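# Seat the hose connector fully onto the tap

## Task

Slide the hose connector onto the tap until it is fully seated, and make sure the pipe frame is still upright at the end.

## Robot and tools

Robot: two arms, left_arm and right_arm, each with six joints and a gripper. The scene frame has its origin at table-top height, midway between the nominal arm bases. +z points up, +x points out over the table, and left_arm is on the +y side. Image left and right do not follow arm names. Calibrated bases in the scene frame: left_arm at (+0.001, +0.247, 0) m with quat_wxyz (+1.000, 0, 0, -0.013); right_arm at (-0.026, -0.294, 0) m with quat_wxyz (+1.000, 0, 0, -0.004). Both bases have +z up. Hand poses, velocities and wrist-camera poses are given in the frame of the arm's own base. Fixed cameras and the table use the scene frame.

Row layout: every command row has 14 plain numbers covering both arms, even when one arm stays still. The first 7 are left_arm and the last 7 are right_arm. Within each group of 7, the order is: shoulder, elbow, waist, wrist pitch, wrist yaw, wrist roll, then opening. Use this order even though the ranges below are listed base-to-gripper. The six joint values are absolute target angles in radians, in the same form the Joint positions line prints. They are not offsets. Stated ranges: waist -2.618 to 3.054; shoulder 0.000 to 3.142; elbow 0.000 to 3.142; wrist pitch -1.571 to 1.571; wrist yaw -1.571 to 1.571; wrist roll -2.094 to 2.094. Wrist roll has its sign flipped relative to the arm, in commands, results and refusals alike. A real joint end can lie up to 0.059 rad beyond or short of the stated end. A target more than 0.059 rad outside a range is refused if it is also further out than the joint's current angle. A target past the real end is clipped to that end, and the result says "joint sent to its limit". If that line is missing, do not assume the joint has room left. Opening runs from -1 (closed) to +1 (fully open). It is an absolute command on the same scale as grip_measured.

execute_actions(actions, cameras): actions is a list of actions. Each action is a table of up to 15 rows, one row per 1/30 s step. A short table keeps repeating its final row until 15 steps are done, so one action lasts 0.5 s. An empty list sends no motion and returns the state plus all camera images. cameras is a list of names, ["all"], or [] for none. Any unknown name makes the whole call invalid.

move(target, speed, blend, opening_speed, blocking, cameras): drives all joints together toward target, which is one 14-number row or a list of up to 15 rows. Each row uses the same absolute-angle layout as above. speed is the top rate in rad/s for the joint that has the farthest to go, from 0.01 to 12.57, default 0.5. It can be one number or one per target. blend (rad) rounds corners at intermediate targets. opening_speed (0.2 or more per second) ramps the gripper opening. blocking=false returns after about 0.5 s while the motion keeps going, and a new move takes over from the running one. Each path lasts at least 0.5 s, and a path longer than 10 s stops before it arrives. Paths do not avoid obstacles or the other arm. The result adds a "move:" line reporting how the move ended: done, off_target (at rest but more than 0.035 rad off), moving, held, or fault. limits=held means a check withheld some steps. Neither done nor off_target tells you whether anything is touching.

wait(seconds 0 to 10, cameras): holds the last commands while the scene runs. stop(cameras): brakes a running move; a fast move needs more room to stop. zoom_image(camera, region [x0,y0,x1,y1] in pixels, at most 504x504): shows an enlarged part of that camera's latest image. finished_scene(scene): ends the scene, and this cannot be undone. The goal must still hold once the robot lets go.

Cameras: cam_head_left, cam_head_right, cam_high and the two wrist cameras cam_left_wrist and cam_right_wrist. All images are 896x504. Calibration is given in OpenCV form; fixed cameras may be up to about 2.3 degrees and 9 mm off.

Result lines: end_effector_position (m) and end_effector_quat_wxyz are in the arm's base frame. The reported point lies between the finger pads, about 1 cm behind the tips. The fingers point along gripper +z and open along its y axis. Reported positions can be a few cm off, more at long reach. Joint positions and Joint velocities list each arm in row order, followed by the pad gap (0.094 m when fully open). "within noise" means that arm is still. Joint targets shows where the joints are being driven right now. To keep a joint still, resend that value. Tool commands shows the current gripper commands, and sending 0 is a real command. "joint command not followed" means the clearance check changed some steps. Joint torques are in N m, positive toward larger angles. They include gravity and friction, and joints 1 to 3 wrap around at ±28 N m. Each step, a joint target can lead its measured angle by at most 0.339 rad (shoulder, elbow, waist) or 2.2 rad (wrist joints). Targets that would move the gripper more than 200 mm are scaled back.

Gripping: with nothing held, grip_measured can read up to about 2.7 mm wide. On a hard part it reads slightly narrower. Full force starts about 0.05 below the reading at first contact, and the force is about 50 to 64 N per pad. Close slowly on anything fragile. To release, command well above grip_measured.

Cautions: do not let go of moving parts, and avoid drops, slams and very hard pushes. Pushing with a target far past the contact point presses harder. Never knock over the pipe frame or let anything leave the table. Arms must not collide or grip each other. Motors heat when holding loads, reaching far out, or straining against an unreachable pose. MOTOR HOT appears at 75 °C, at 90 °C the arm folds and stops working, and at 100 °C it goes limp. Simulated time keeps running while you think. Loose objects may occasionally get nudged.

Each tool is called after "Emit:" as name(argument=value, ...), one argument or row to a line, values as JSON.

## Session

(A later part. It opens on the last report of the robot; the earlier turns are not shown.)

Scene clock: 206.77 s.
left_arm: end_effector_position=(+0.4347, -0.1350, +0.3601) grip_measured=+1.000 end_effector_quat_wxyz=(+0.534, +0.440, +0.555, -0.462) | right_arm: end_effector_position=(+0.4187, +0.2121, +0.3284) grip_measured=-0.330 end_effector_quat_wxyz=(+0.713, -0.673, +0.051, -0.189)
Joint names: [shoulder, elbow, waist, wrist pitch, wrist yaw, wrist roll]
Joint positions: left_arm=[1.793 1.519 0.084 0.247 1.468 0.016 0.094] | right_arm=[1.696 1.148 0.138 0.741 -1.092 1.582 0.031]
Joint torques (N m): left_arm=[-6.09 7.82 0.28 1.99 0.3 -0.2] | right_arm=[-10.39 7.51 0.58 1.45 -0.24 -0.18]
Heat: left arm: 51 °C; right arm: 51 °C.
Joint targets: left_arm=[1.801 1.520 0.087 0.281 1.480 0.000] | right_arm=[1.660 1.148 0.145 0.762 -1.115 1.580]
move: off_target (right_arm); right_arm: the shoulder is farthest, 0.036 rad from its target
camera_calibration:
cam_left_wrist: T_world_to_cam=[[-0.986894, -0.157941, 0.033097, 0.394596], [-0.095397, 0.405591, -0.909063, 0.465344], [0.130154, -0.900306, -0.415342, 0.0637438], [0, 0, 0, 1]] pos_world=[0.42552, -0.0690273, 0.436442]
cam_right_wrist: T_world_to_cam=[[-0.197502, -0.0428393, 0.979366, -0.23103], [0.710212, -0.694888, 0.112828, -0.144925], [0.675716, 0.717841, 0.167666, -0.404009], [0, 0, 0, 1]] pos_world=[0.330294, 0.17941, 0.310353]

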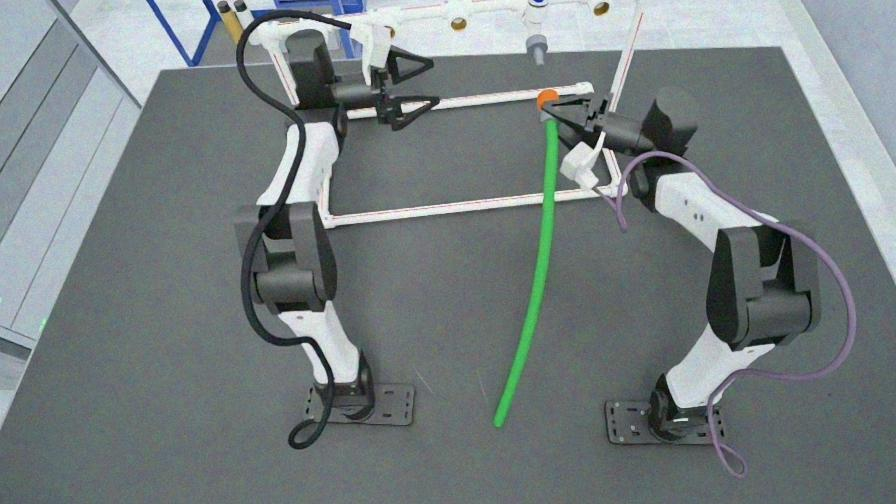

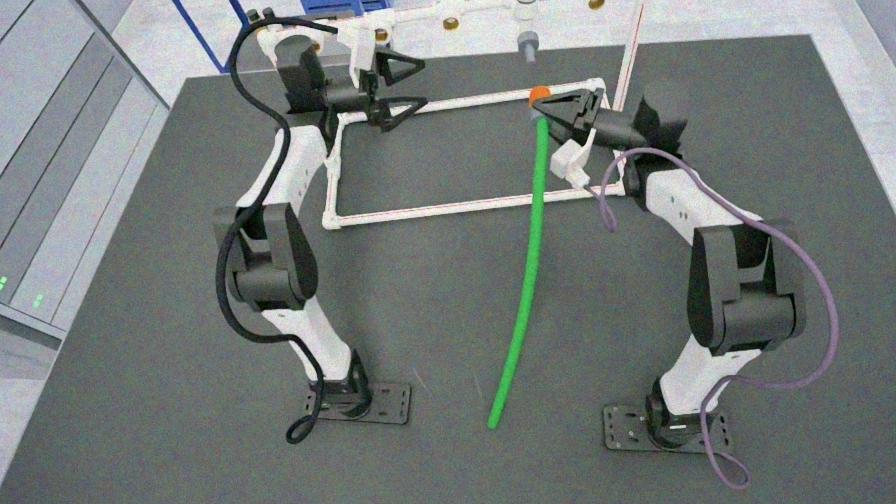

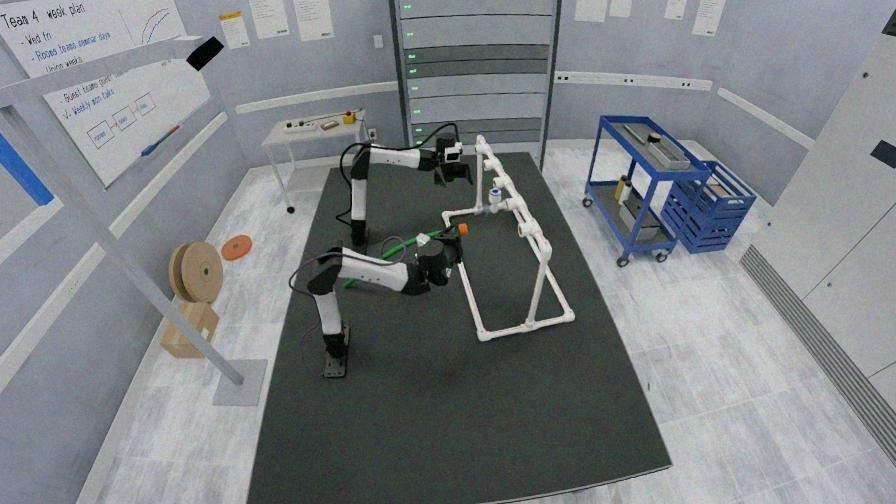

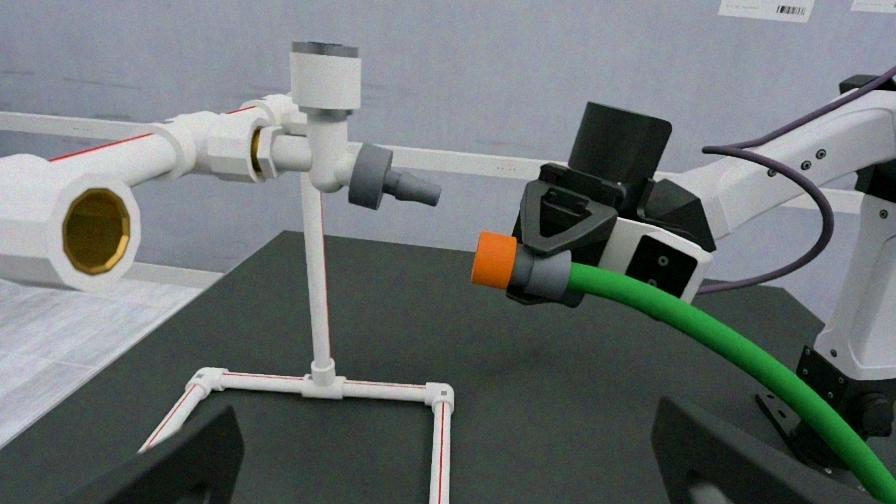

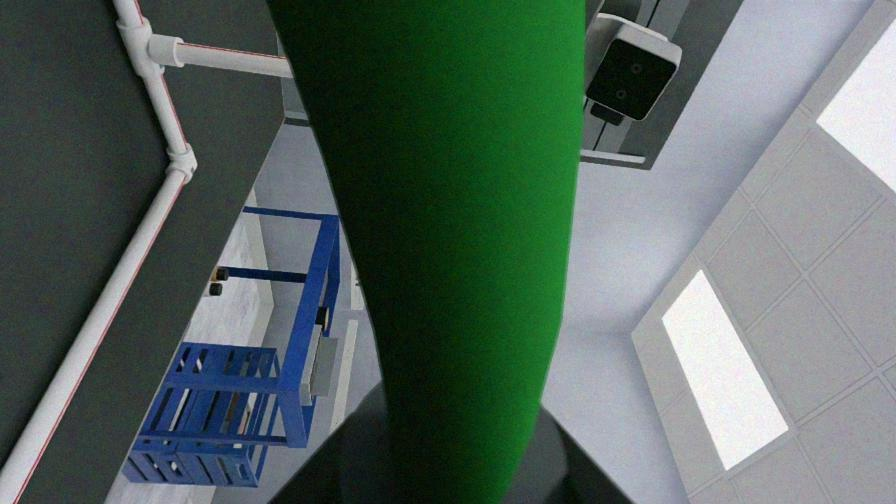

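Emit:
move(
  target=[1.801, 1.52, 0.087, 0.281, 1.48, 0.0, 1.0, 1.70, 1.249, 0.142, 0.789, -1.142, 1.58, -0.7],
  speed=0.3,
  cameras=["cam_left_wrist", "cam_head_left", "cam_head_right"],
)

Emit:
zoom_image(
  camera="cam_left_wrist",
  region=[350, 120, 610, 320],
)

Emit:
zoom_image(
  camera="cam_head_left",
  region=[490, 0, 610, 130],
)

Emit:
zoom_image(
  camera="cam_head_right",
  region=[480, 0, 600, 130],
)

Scene clock: 240.37 s.
left_arm: end_effector_position=(+0.4346, -0.1350, +0.3602) grip_measured=+1.000 end_effector_quat_wxyz=(+0.534, +0.440, +0.554, -0.462) | right_arm: end_effector_position=(+0.4150, +0.2139, +0.3593) grip_measured=-0.330 end_effector_quat_wxyz=(+0.720, -0.661, +0.005, -0.212)
Joint names: [shoulder, elbow, waist, wrist pitch, wrist yaw, wrist roll]
Joint positions: left_arm=[1.793 1.519 0.084 0.248 1.468 0.016 0.094] | right_arm=[1.696 1.22 0.138 0.77 -1.123 1.584 0.031]
Joint torques (N m): left_arm=[-6.05 7.82 0.21 2.01 0.28 -0.2] | right_arm=[-6.91 10.58 0.35 1.39 -0.13 -0.18]
Heat: left arm: 52 °C; right arm: 53 °C.
Joint targets: left_arm=[1.801 1.520 0.087 0.281 1.480 0.000] | right_arm=[1.700 1.249 0.142 0.789 -1.142 1.580]
move: done
camera_calibration:
cam_left_wrist: T_world_to_cam=[[-0.987042, -0.157164, 0.0323538, 0.394936], [-0.0944073, 0.405763, -0.90909, 0.465028], [0.129749, -0.900364, -0.415343, 0.063967], [0, 0, 0, 1]] pos_world=[0.425421, -0.0690275, 0.436543]
Images, in order (width x height): cam_head_left 896x504, cam_head_right 896x504, cam_left_wrist 896x504.

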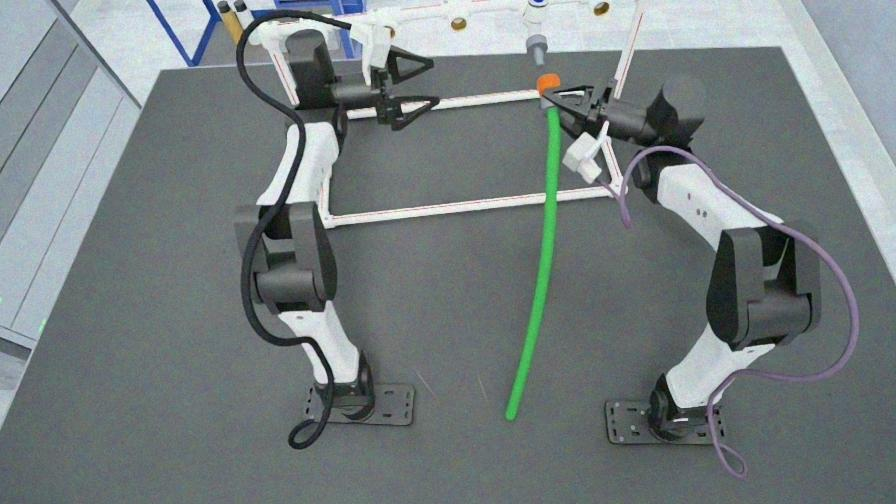

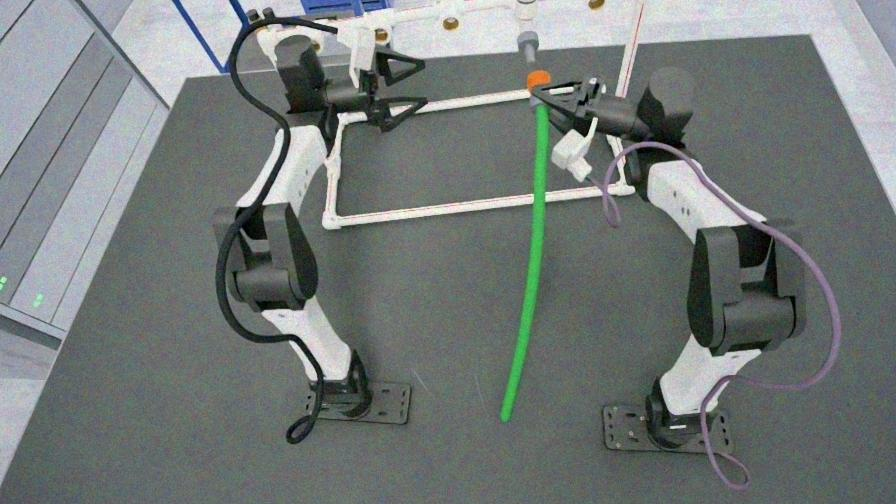

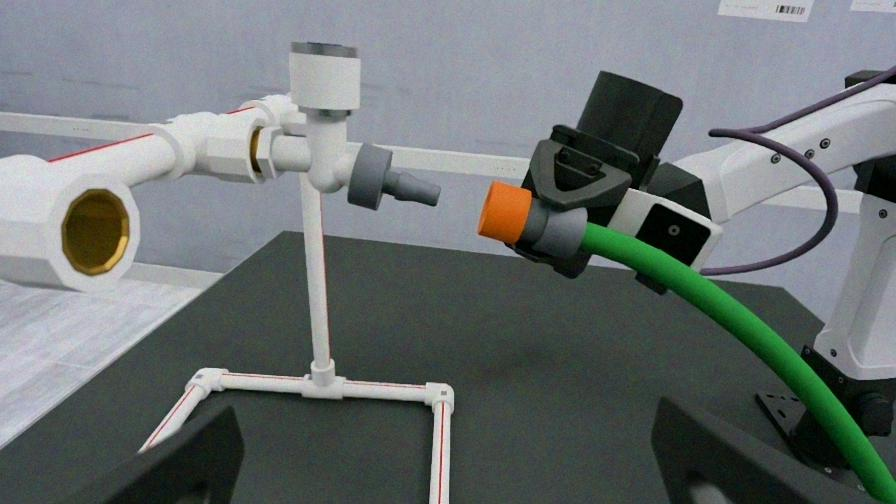

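Scaled by 1.938 from the camera's 896x504 image, which has a finer 1280x720 frame.

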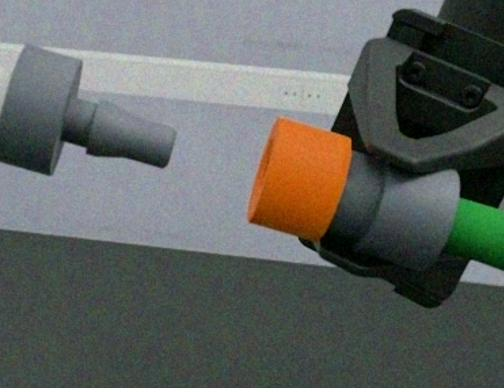

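Scaled by 3.877 from the camera's 896x504 image, which has a finer 1280x720 frame.

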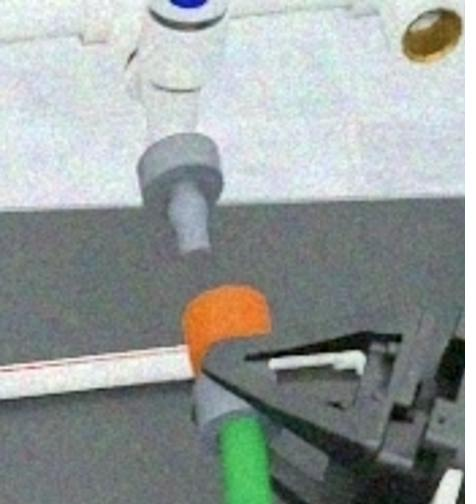

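Scaled by 3.877 from the camera's 896x504 image, which has a finer 1280x720 frame.

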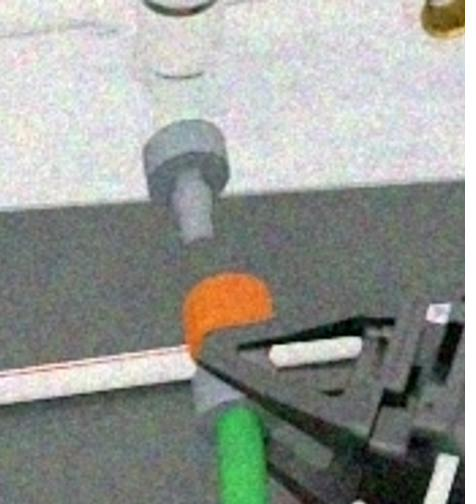

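Emit:
move(
  target=[1.801, 1.52, 0.087, 0.281, 1.48, 0.0, 1.0, 1.78, 1.357, 0.157, 0.757, -1.12, 1.58, -0.7],
  speed=0.2,
  cameras=["cam_left_wrist", "cam_head_left", "cam_head_right"],
)

Emit:
zoom_image(
  camera="cam_left_wrist",
  region=[360, 120, 560, 280],
)

Emit:
zoom_image(
  camera="cam_head_left",
  region=[500, 20, 600, 120],
)

Emit:
zoom_image(
  camera="cam_head_right",
  region=[490, 20, 590, 120],
)

Scene clock: 258.63 s.
left_arm: end_effector_position=(+0.4346, -0.1350, +0.3602) grip_measured=+1.000 end_effector_quat_wxyz=(+0.534, +0.440, +0.554, -0.462) | right_arm: end_effector_position=(+0.4341, +0.2225, +0.3618) grip_measured=-0.330 end_effector_quat_wxyz=(+0.721, -0.660, -0.002, -0.209)
Joint names: [shoulder, elbow, waist, wrist pitch, wrist yaw, wrist roll]
Joint positions: left_arm=[1.793 1.519 0.084 0.248 1.468 0.016 0.094] | right_arm=[1.779 1.323 0.15 0.757 -1.124 1.584 0.031]
Joint torques (N m): left_arm=[-6.05 7.82 0.21 1.99 0.28 -0.19] | right_arm=[-7.86 11.08 0.58 1.19 0.16 -0.18]
Heat: left arm: 53 °C; right arm: 51 °C.
Joint targets: left_arm=[1.801 1.520 0.087 0.281 1.480 0.000] | right_arm=[1.780 1.357 0.157 0.757 -1.120 1.580]
move: done
camera_calibration:
cam_left_wrist: T_world_to_cam=[[-0.987054, -0.15718, 0.0319133, 0.395131], [-0.0940036, 0.405732, -0.909145, 0.464878], [0.129951, -0.900375, -0.415255, 0.0638423], [0, 0, 0, 1]] pos_world=[0.42542, -0.0690275, 0.436543]
Images, in order (width x height): cam_head_left 896x504, cam_head_right 896x504, cam_left_wrist 896x504.

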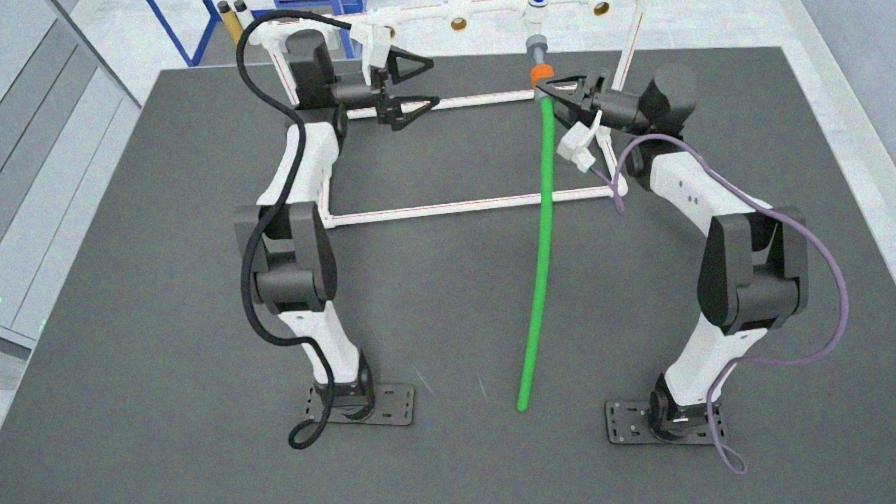

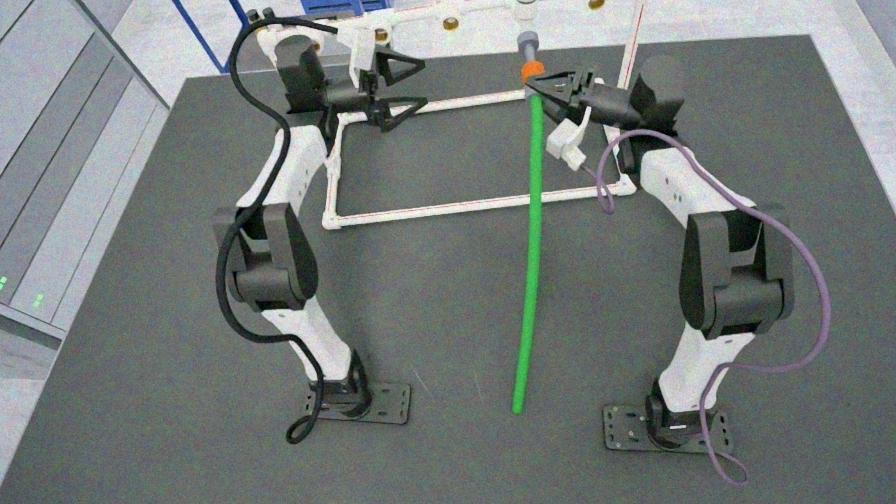

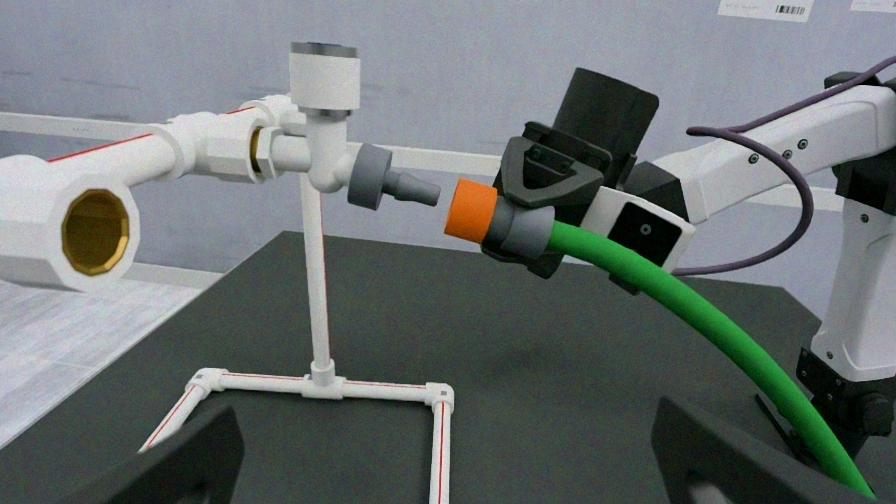

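Scaled by 2.520 from the camera's 896x504 image, which has a finer 1280x720 frame.

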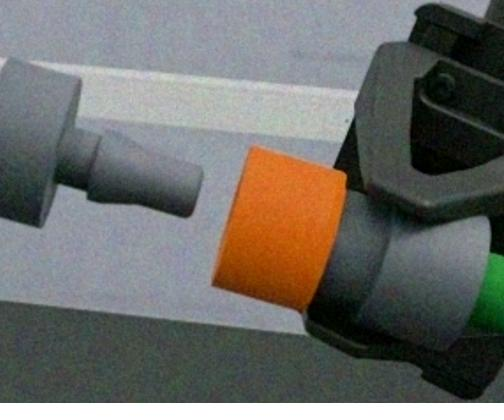

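Scaled by 5.040 from the camera's 896x504 image, which has a finer 1280x720 frame.

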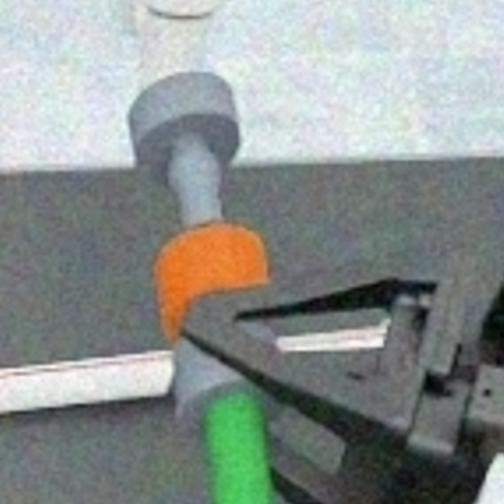

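Scaled by 5.040 from the camera's 896x504 image, which has a finer 1280x720 frame.

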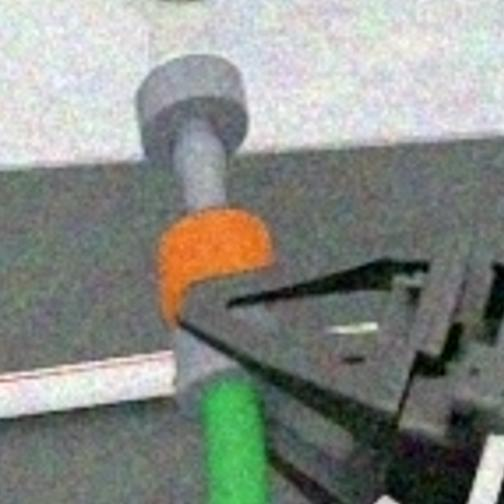

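Emit:
move(
  target=[1.801, 1.52, 0.087, 0.281, 1.48, 0.0, 1.0, 1.799, 1.3985, 0.157, 0.735, -1.12, 1.58, -0.7],
  speed=0.1,
  cameras=["cam_left_wrist", "cam_head_left", "cam_head_right"],
)

Emit:
zoom_image(
  camera="cam_left_wrist",
  region=[360, 120, 560, 280],
)

Emit:
zoom_image(
  camera="cam_head_left",
  region=[500, 20, 600, 120],
)

Emit:
zoom_image(
  camera="cam_head_right",
  region=[490, 20, 590, 120],
)

Scene clock: 269.17 s.
left_arm: end_effector_position=(+0.4345, -0.1350, +0.3602) grip_measured=+1.000 end_effector_quat_wxyz=(+0.534, +0.441, +0.554, -0.462) | right_arm: end_effector_position=(+0.4399, +0.2234, +0.3668) grip_measured=-0.330 end_effector_quat_wxyz=(+0.721, -0.660, -0.003, -0.210)
Joint names: [shoulder, elbow, waist, wrist pitch, wrist yaw, wrist roll]
Joint positions: left_arm=[1.793 1.519 0.084 0.248 1.469 0.016 0.094] | right_arm=[1.797 1.365 0.15 0.735 -1.124 1.584 0.031]
Joint torques (N m): left_arm=[-6.05 7.8 0.2 1.98 0.27 -0.2] | right_arm=[-7.98 11.08 0.58 1.2 0.16 -0.18]
Heat: left arm: 53 °C; right arm: 52 °C.
Joint targets: left_arm=[1.801 1.520 0.087 0.281 1.480 0.000] | right_arm=[1.799 1.399 0.157 0.735 -1.120 1.580]
move: done
camera_calibration:
cam_left_wrist: T_world_to_cam=[[-0.987117, -0.156769, 0.031994, 0.395054], [-0.0939057, 0.405747, -0.909149, 0.46483], [0.129545, -0.90044, -0.415241, 0.064017], [0, 0, 0, 1]] pos_world=[0.425322, -0.0690274, 0.436542]
Images, in order (width x height): cam_head_left 896x504, cam_head_right 896x504, cam_left_wrist 896x504.

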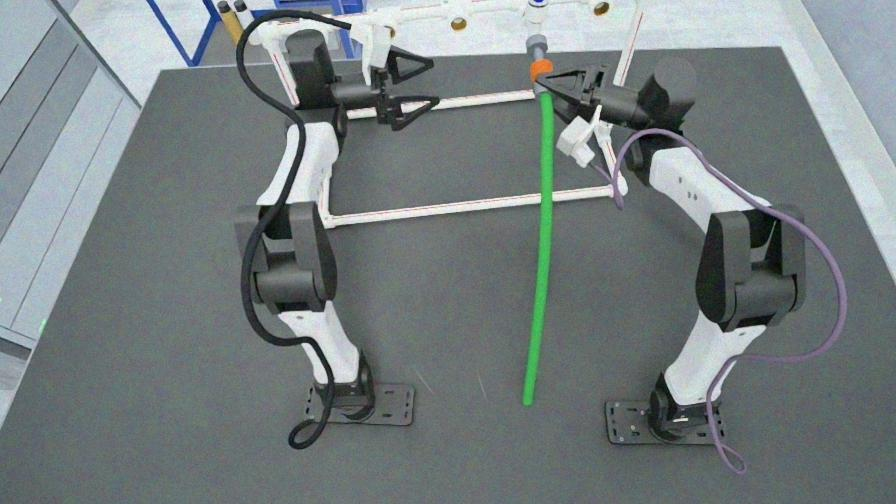

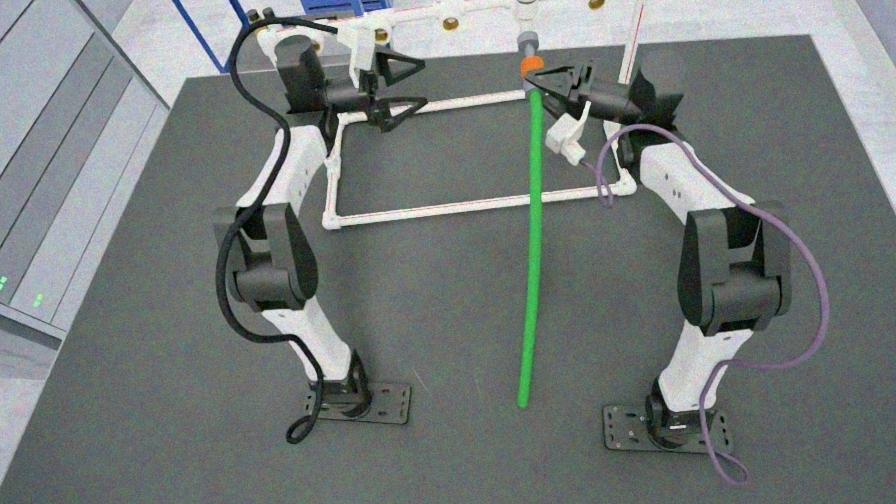

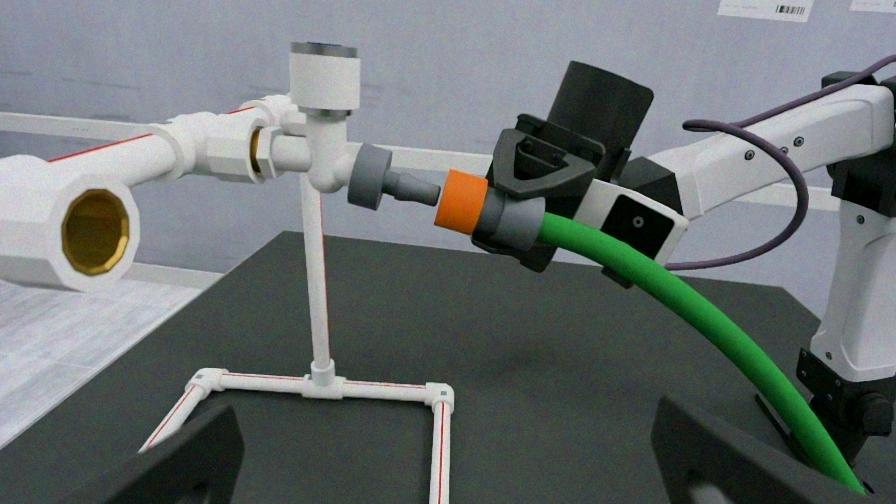

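Scaled by 2.520 from the camera's 896x504 image, which has a finer 1280x720 frame.

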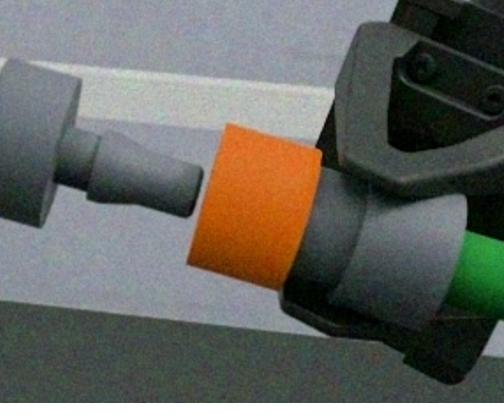

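Scaled by 5.040 from the camera's 896x504 image, which has a finer 1280x720 frame.

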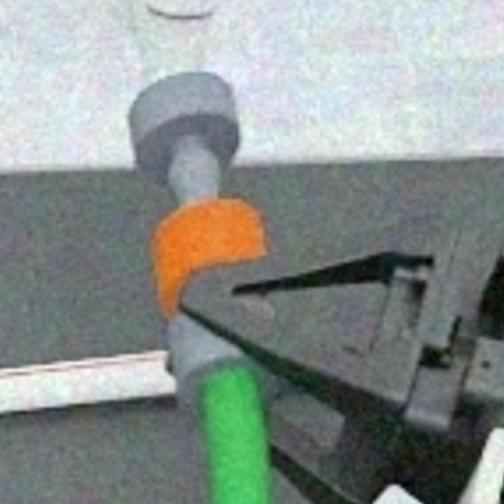

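Scaled by 5.040 from the camera's 896x504 image, which has a finer 1280x720 frame.

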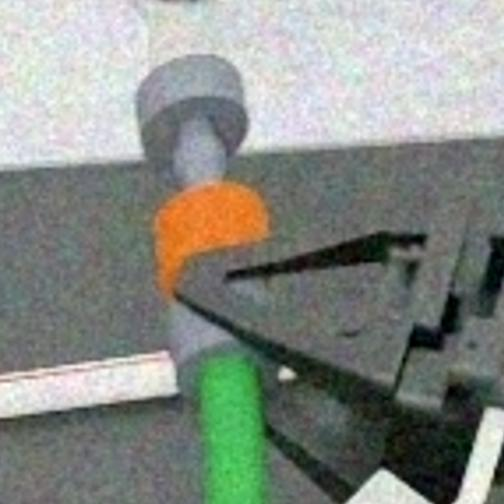

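Emit:
move(
  target=[1.801, 1.52, 0.087, 0.281, 1.48, 0.0, 1.0, 1.8415, 1.463, 0.160, 0.713, -1.12, 1.58, -0.7],
  speed=0.06,
  cameras=["cam_left_wrist", "cam_head_left", "cam_head_right"],
)

Emit:
zoom_image(
  camera="cam_left_wrist",
  region=[360, 120, 560, 280],
)

Emit:
zoom_image(
  camera="cam_head_left",
  region=[500, 20, 600, 120],
)

Emit:
zoom_image(
  camera="cam_head_right",
  region=[490, 20, 590, 120],
)

Scene clock: 278.17 s.
left_arm: end_effector_position=(+0.4345, -0.1350, +0.3602) grip_measured=+1.000 end_effector_quat_wxyz=(+0.534, +0.441, +0.554, -0.462) | right_arm: end_effector_position=(+0.4510, +0.2266, +0.3692) grip_measured=-0.330 end_effector_quat_wxyz=(+0.722, -0.660, -0.004, -0.209)
Joint names: [shoulder, elbow, waist, wrist pitch, wrist yaw, wrist roll]
Joint positions: left_arm=[1.793 1.519 0.084 0.248 1.469 0.016 0.094] | right_arm=[1.84 1.429 0.153 0.713 -1.124 1.585 0.031]
Joint torques (N m): left_arm=[-6.02 7.97 0.24 2 0.27 -0.21] | right_arm=[-8.38 11.21 0.57 1.21 0.16 -0.18]
Heat: left arm: 53 °C; right arm: 51 °C.
Joint targets: left_arm=[1.801 1.520 0.087 0.281 1.480 0.000] | right_arm=[1.841 1.463 0.160 0.713 -1.120 1.580]
move: done
camera_calibration:
cam_left_wrist: T_world_to_cam=[[-0.987117, -0.156769, 0.031994, 0.395054], [-0.0939057, 0.405747, -0.909149, 0.46483], [0.129545, -0.90044, -0.415241, 0.064017], [0, 0, 0, 1]] pos_world=[0.425322, -0.0690274, 0.436542]
Images, in order (width x height): cam_head_left 896x504, cam_head_right 896x504, cam_left_wrist 896x504.

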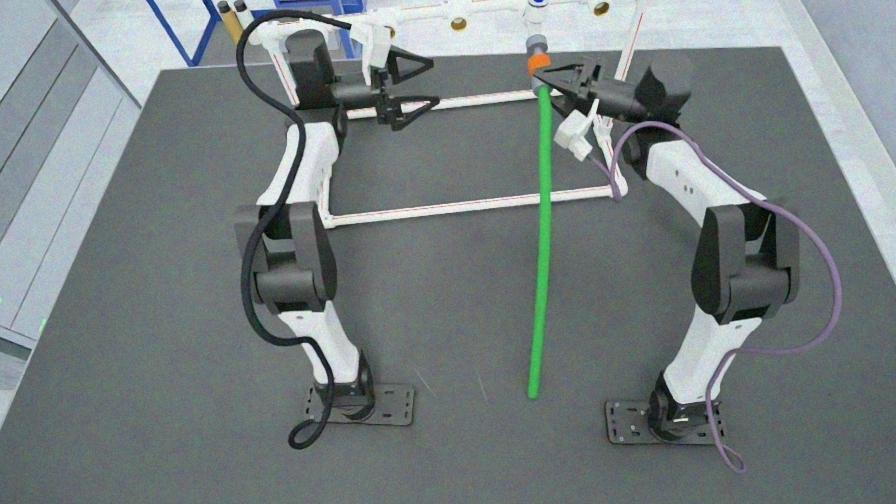

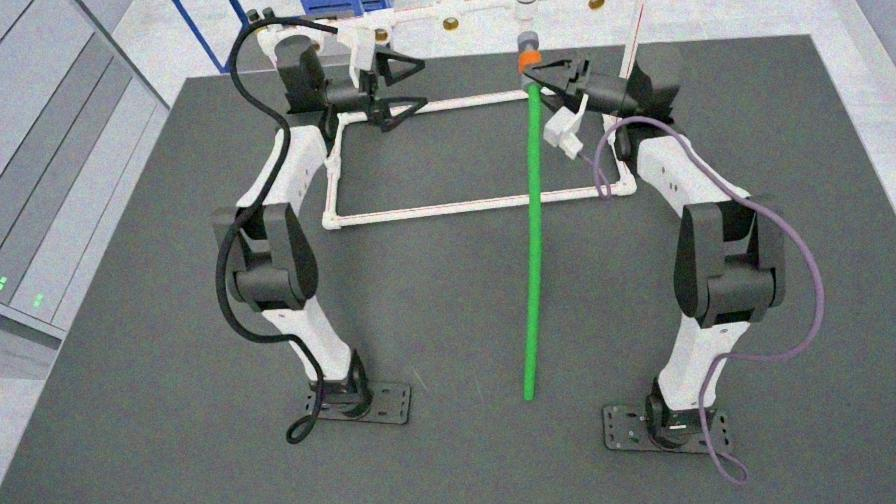

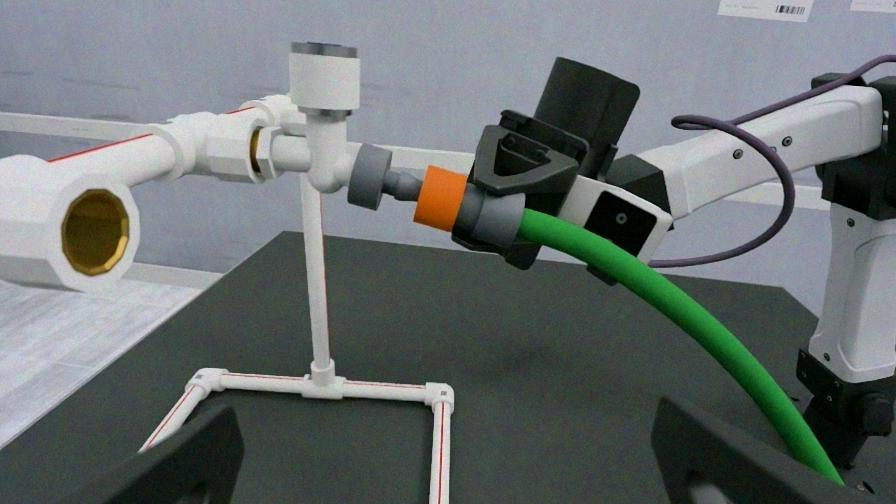

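Scaled by 2.520 from the camera's 896x504 image, which has a finer 1280x720 frame.

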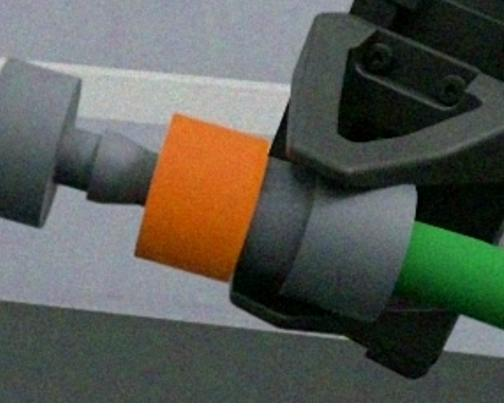

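Scaled by 5.040 from the camera's 896x504 image, which has a finer 1280x720 frame.

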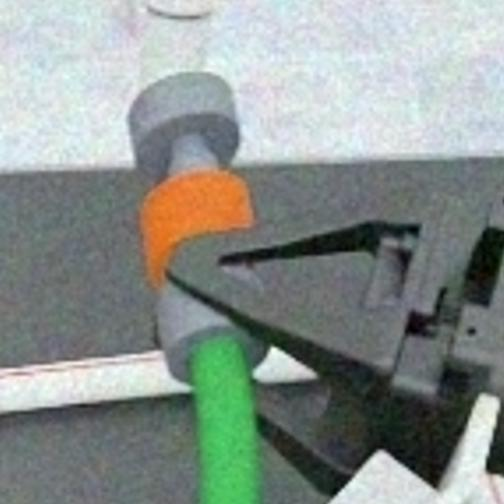

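Scaled by 5.040 from the camera's 896x504 image, which has a finer 1280x720 frame.

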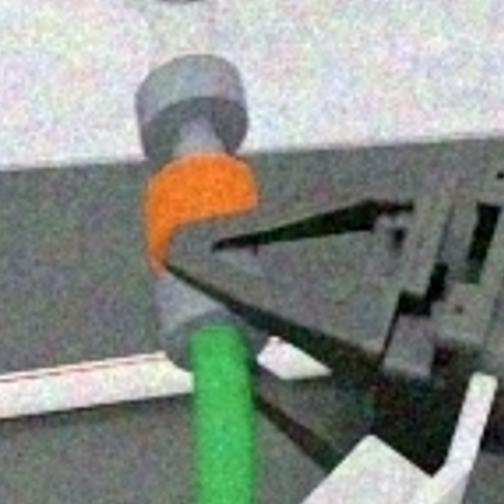

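Emit:
move(
  target=[1.801, 1.52, 0.087, 0.281, 1.48, 0.0, 1.0, 1.8755, 1.5195, 0.1425, 0.691, -1.124, 1.58, -0.7],
  speed=0.06,
  cameras=["cam_left_wrist", "cam_head_left", "cam_head_right"],
)

Emit:
zoom_image(
  camera="cam_left_wrist",
  region=[340, 120, 540, 280],
)

Emit:
zoom_image(
  camera="cam_head_left",
  region=[500, 20, 600, 120],
)

Emit:
zoom_image(
  camera="cam_head_right",
  region=[490, 20, 590, 120],
)

Scene clock: 288.30 s.
left_arm: end_effector_position=(+0.4345, -0.1350, +0.3602) grip_measured=+1.000 end_effector_quat_wxyz=(+0.534, +0.441, +0.554, -0.462) | right_arm: end_effector_position=(+0.4616, +0.2256, +0.3722) grip_measured=-0.330 end_effector_quat_wxyz=(+0.721, -0.660, -0.002, -0.211)
Joint names: [shoulder, elbow, waist, wrist pitch, wrist yaw, wrist roll]
Joint positions: left_arm=[1.793 1.519 0.084 0.248 1.469 0.016 0.094] | right_arm=[1.874 1.485 0.148 0.691 -1.124 1.585 0.031]
Joint torques (N m): left_arm=[-6.09 7.84 0.23 2 0.28 -0.2] | right_arm=[-8.66 11.21 -0.55 1.21 0.11 -0.18]
Heat: left arm: 53 °C; right arm: 53 °C.
Joint targets: left_arm=[1.801 1.520 0.087 0.281 1.480 0.000] | right_arm=[1.875 1.520 0.142 0.691 -1.124 1.580]
move: done
camera_calibration:
cam_left_wrist: T_world_to_cam=[[-0.987117, -0.156769, 0.031994, 0.395054], [-0.0939057, 0.405747, -0.909149, 0.46483], [0.129545, -0.90044, -0.415241, 0.064017], [0, 0, 0, 1]] pos_world=[0.425322, -0.0690274, 0.436542]
Images, in order (width x height): cam_head_left 896x504, cam_head_right 896x504, cam_left_wrist 896x504.

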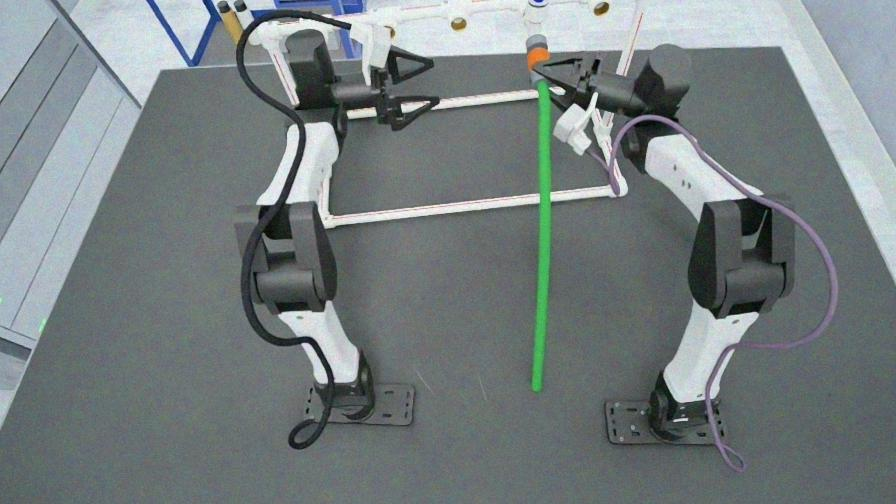

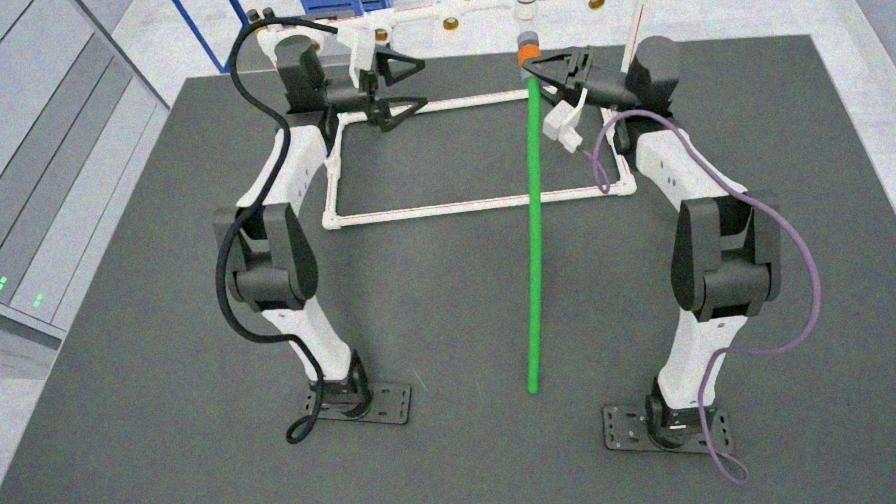

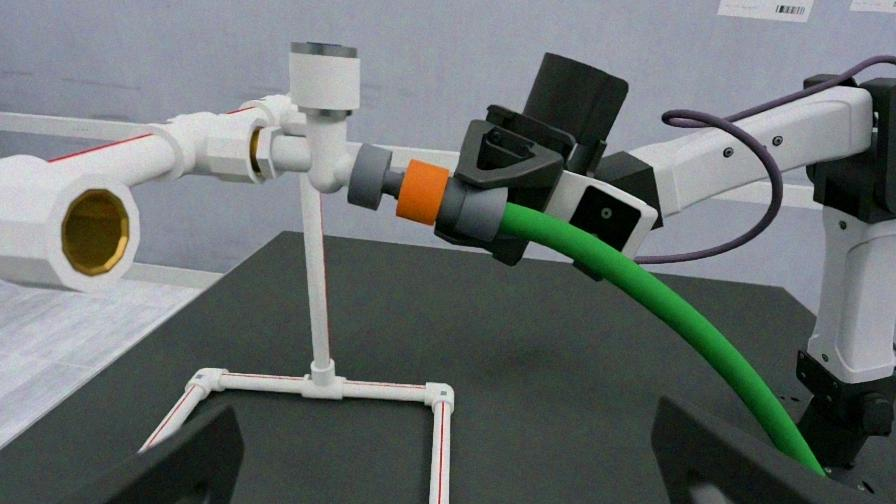

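Scaled by 2.520 from the camera's 896x504 image, which has a finer 1280x720 frame.

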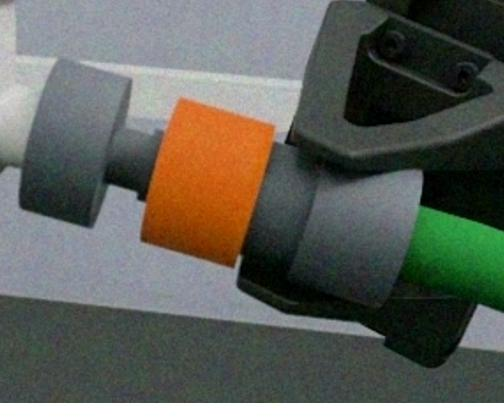

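Scaled by 5.040 from the camera's 896x504 image, which has a finer 1280x720 frame.

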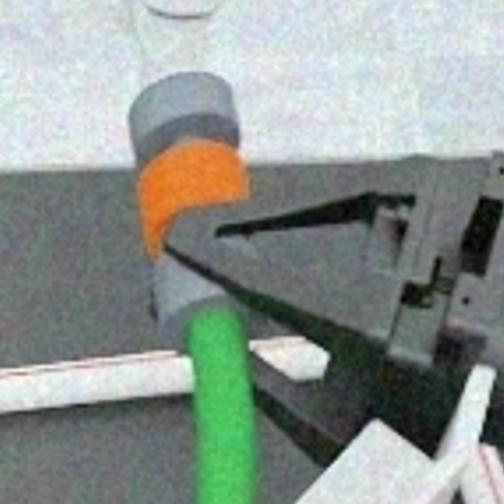

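Scaled by 5.040 from the camera's 896x504 image, which has a finer 1280x720 frame.

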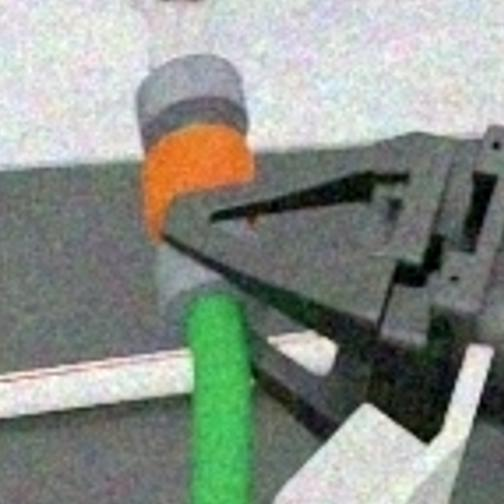

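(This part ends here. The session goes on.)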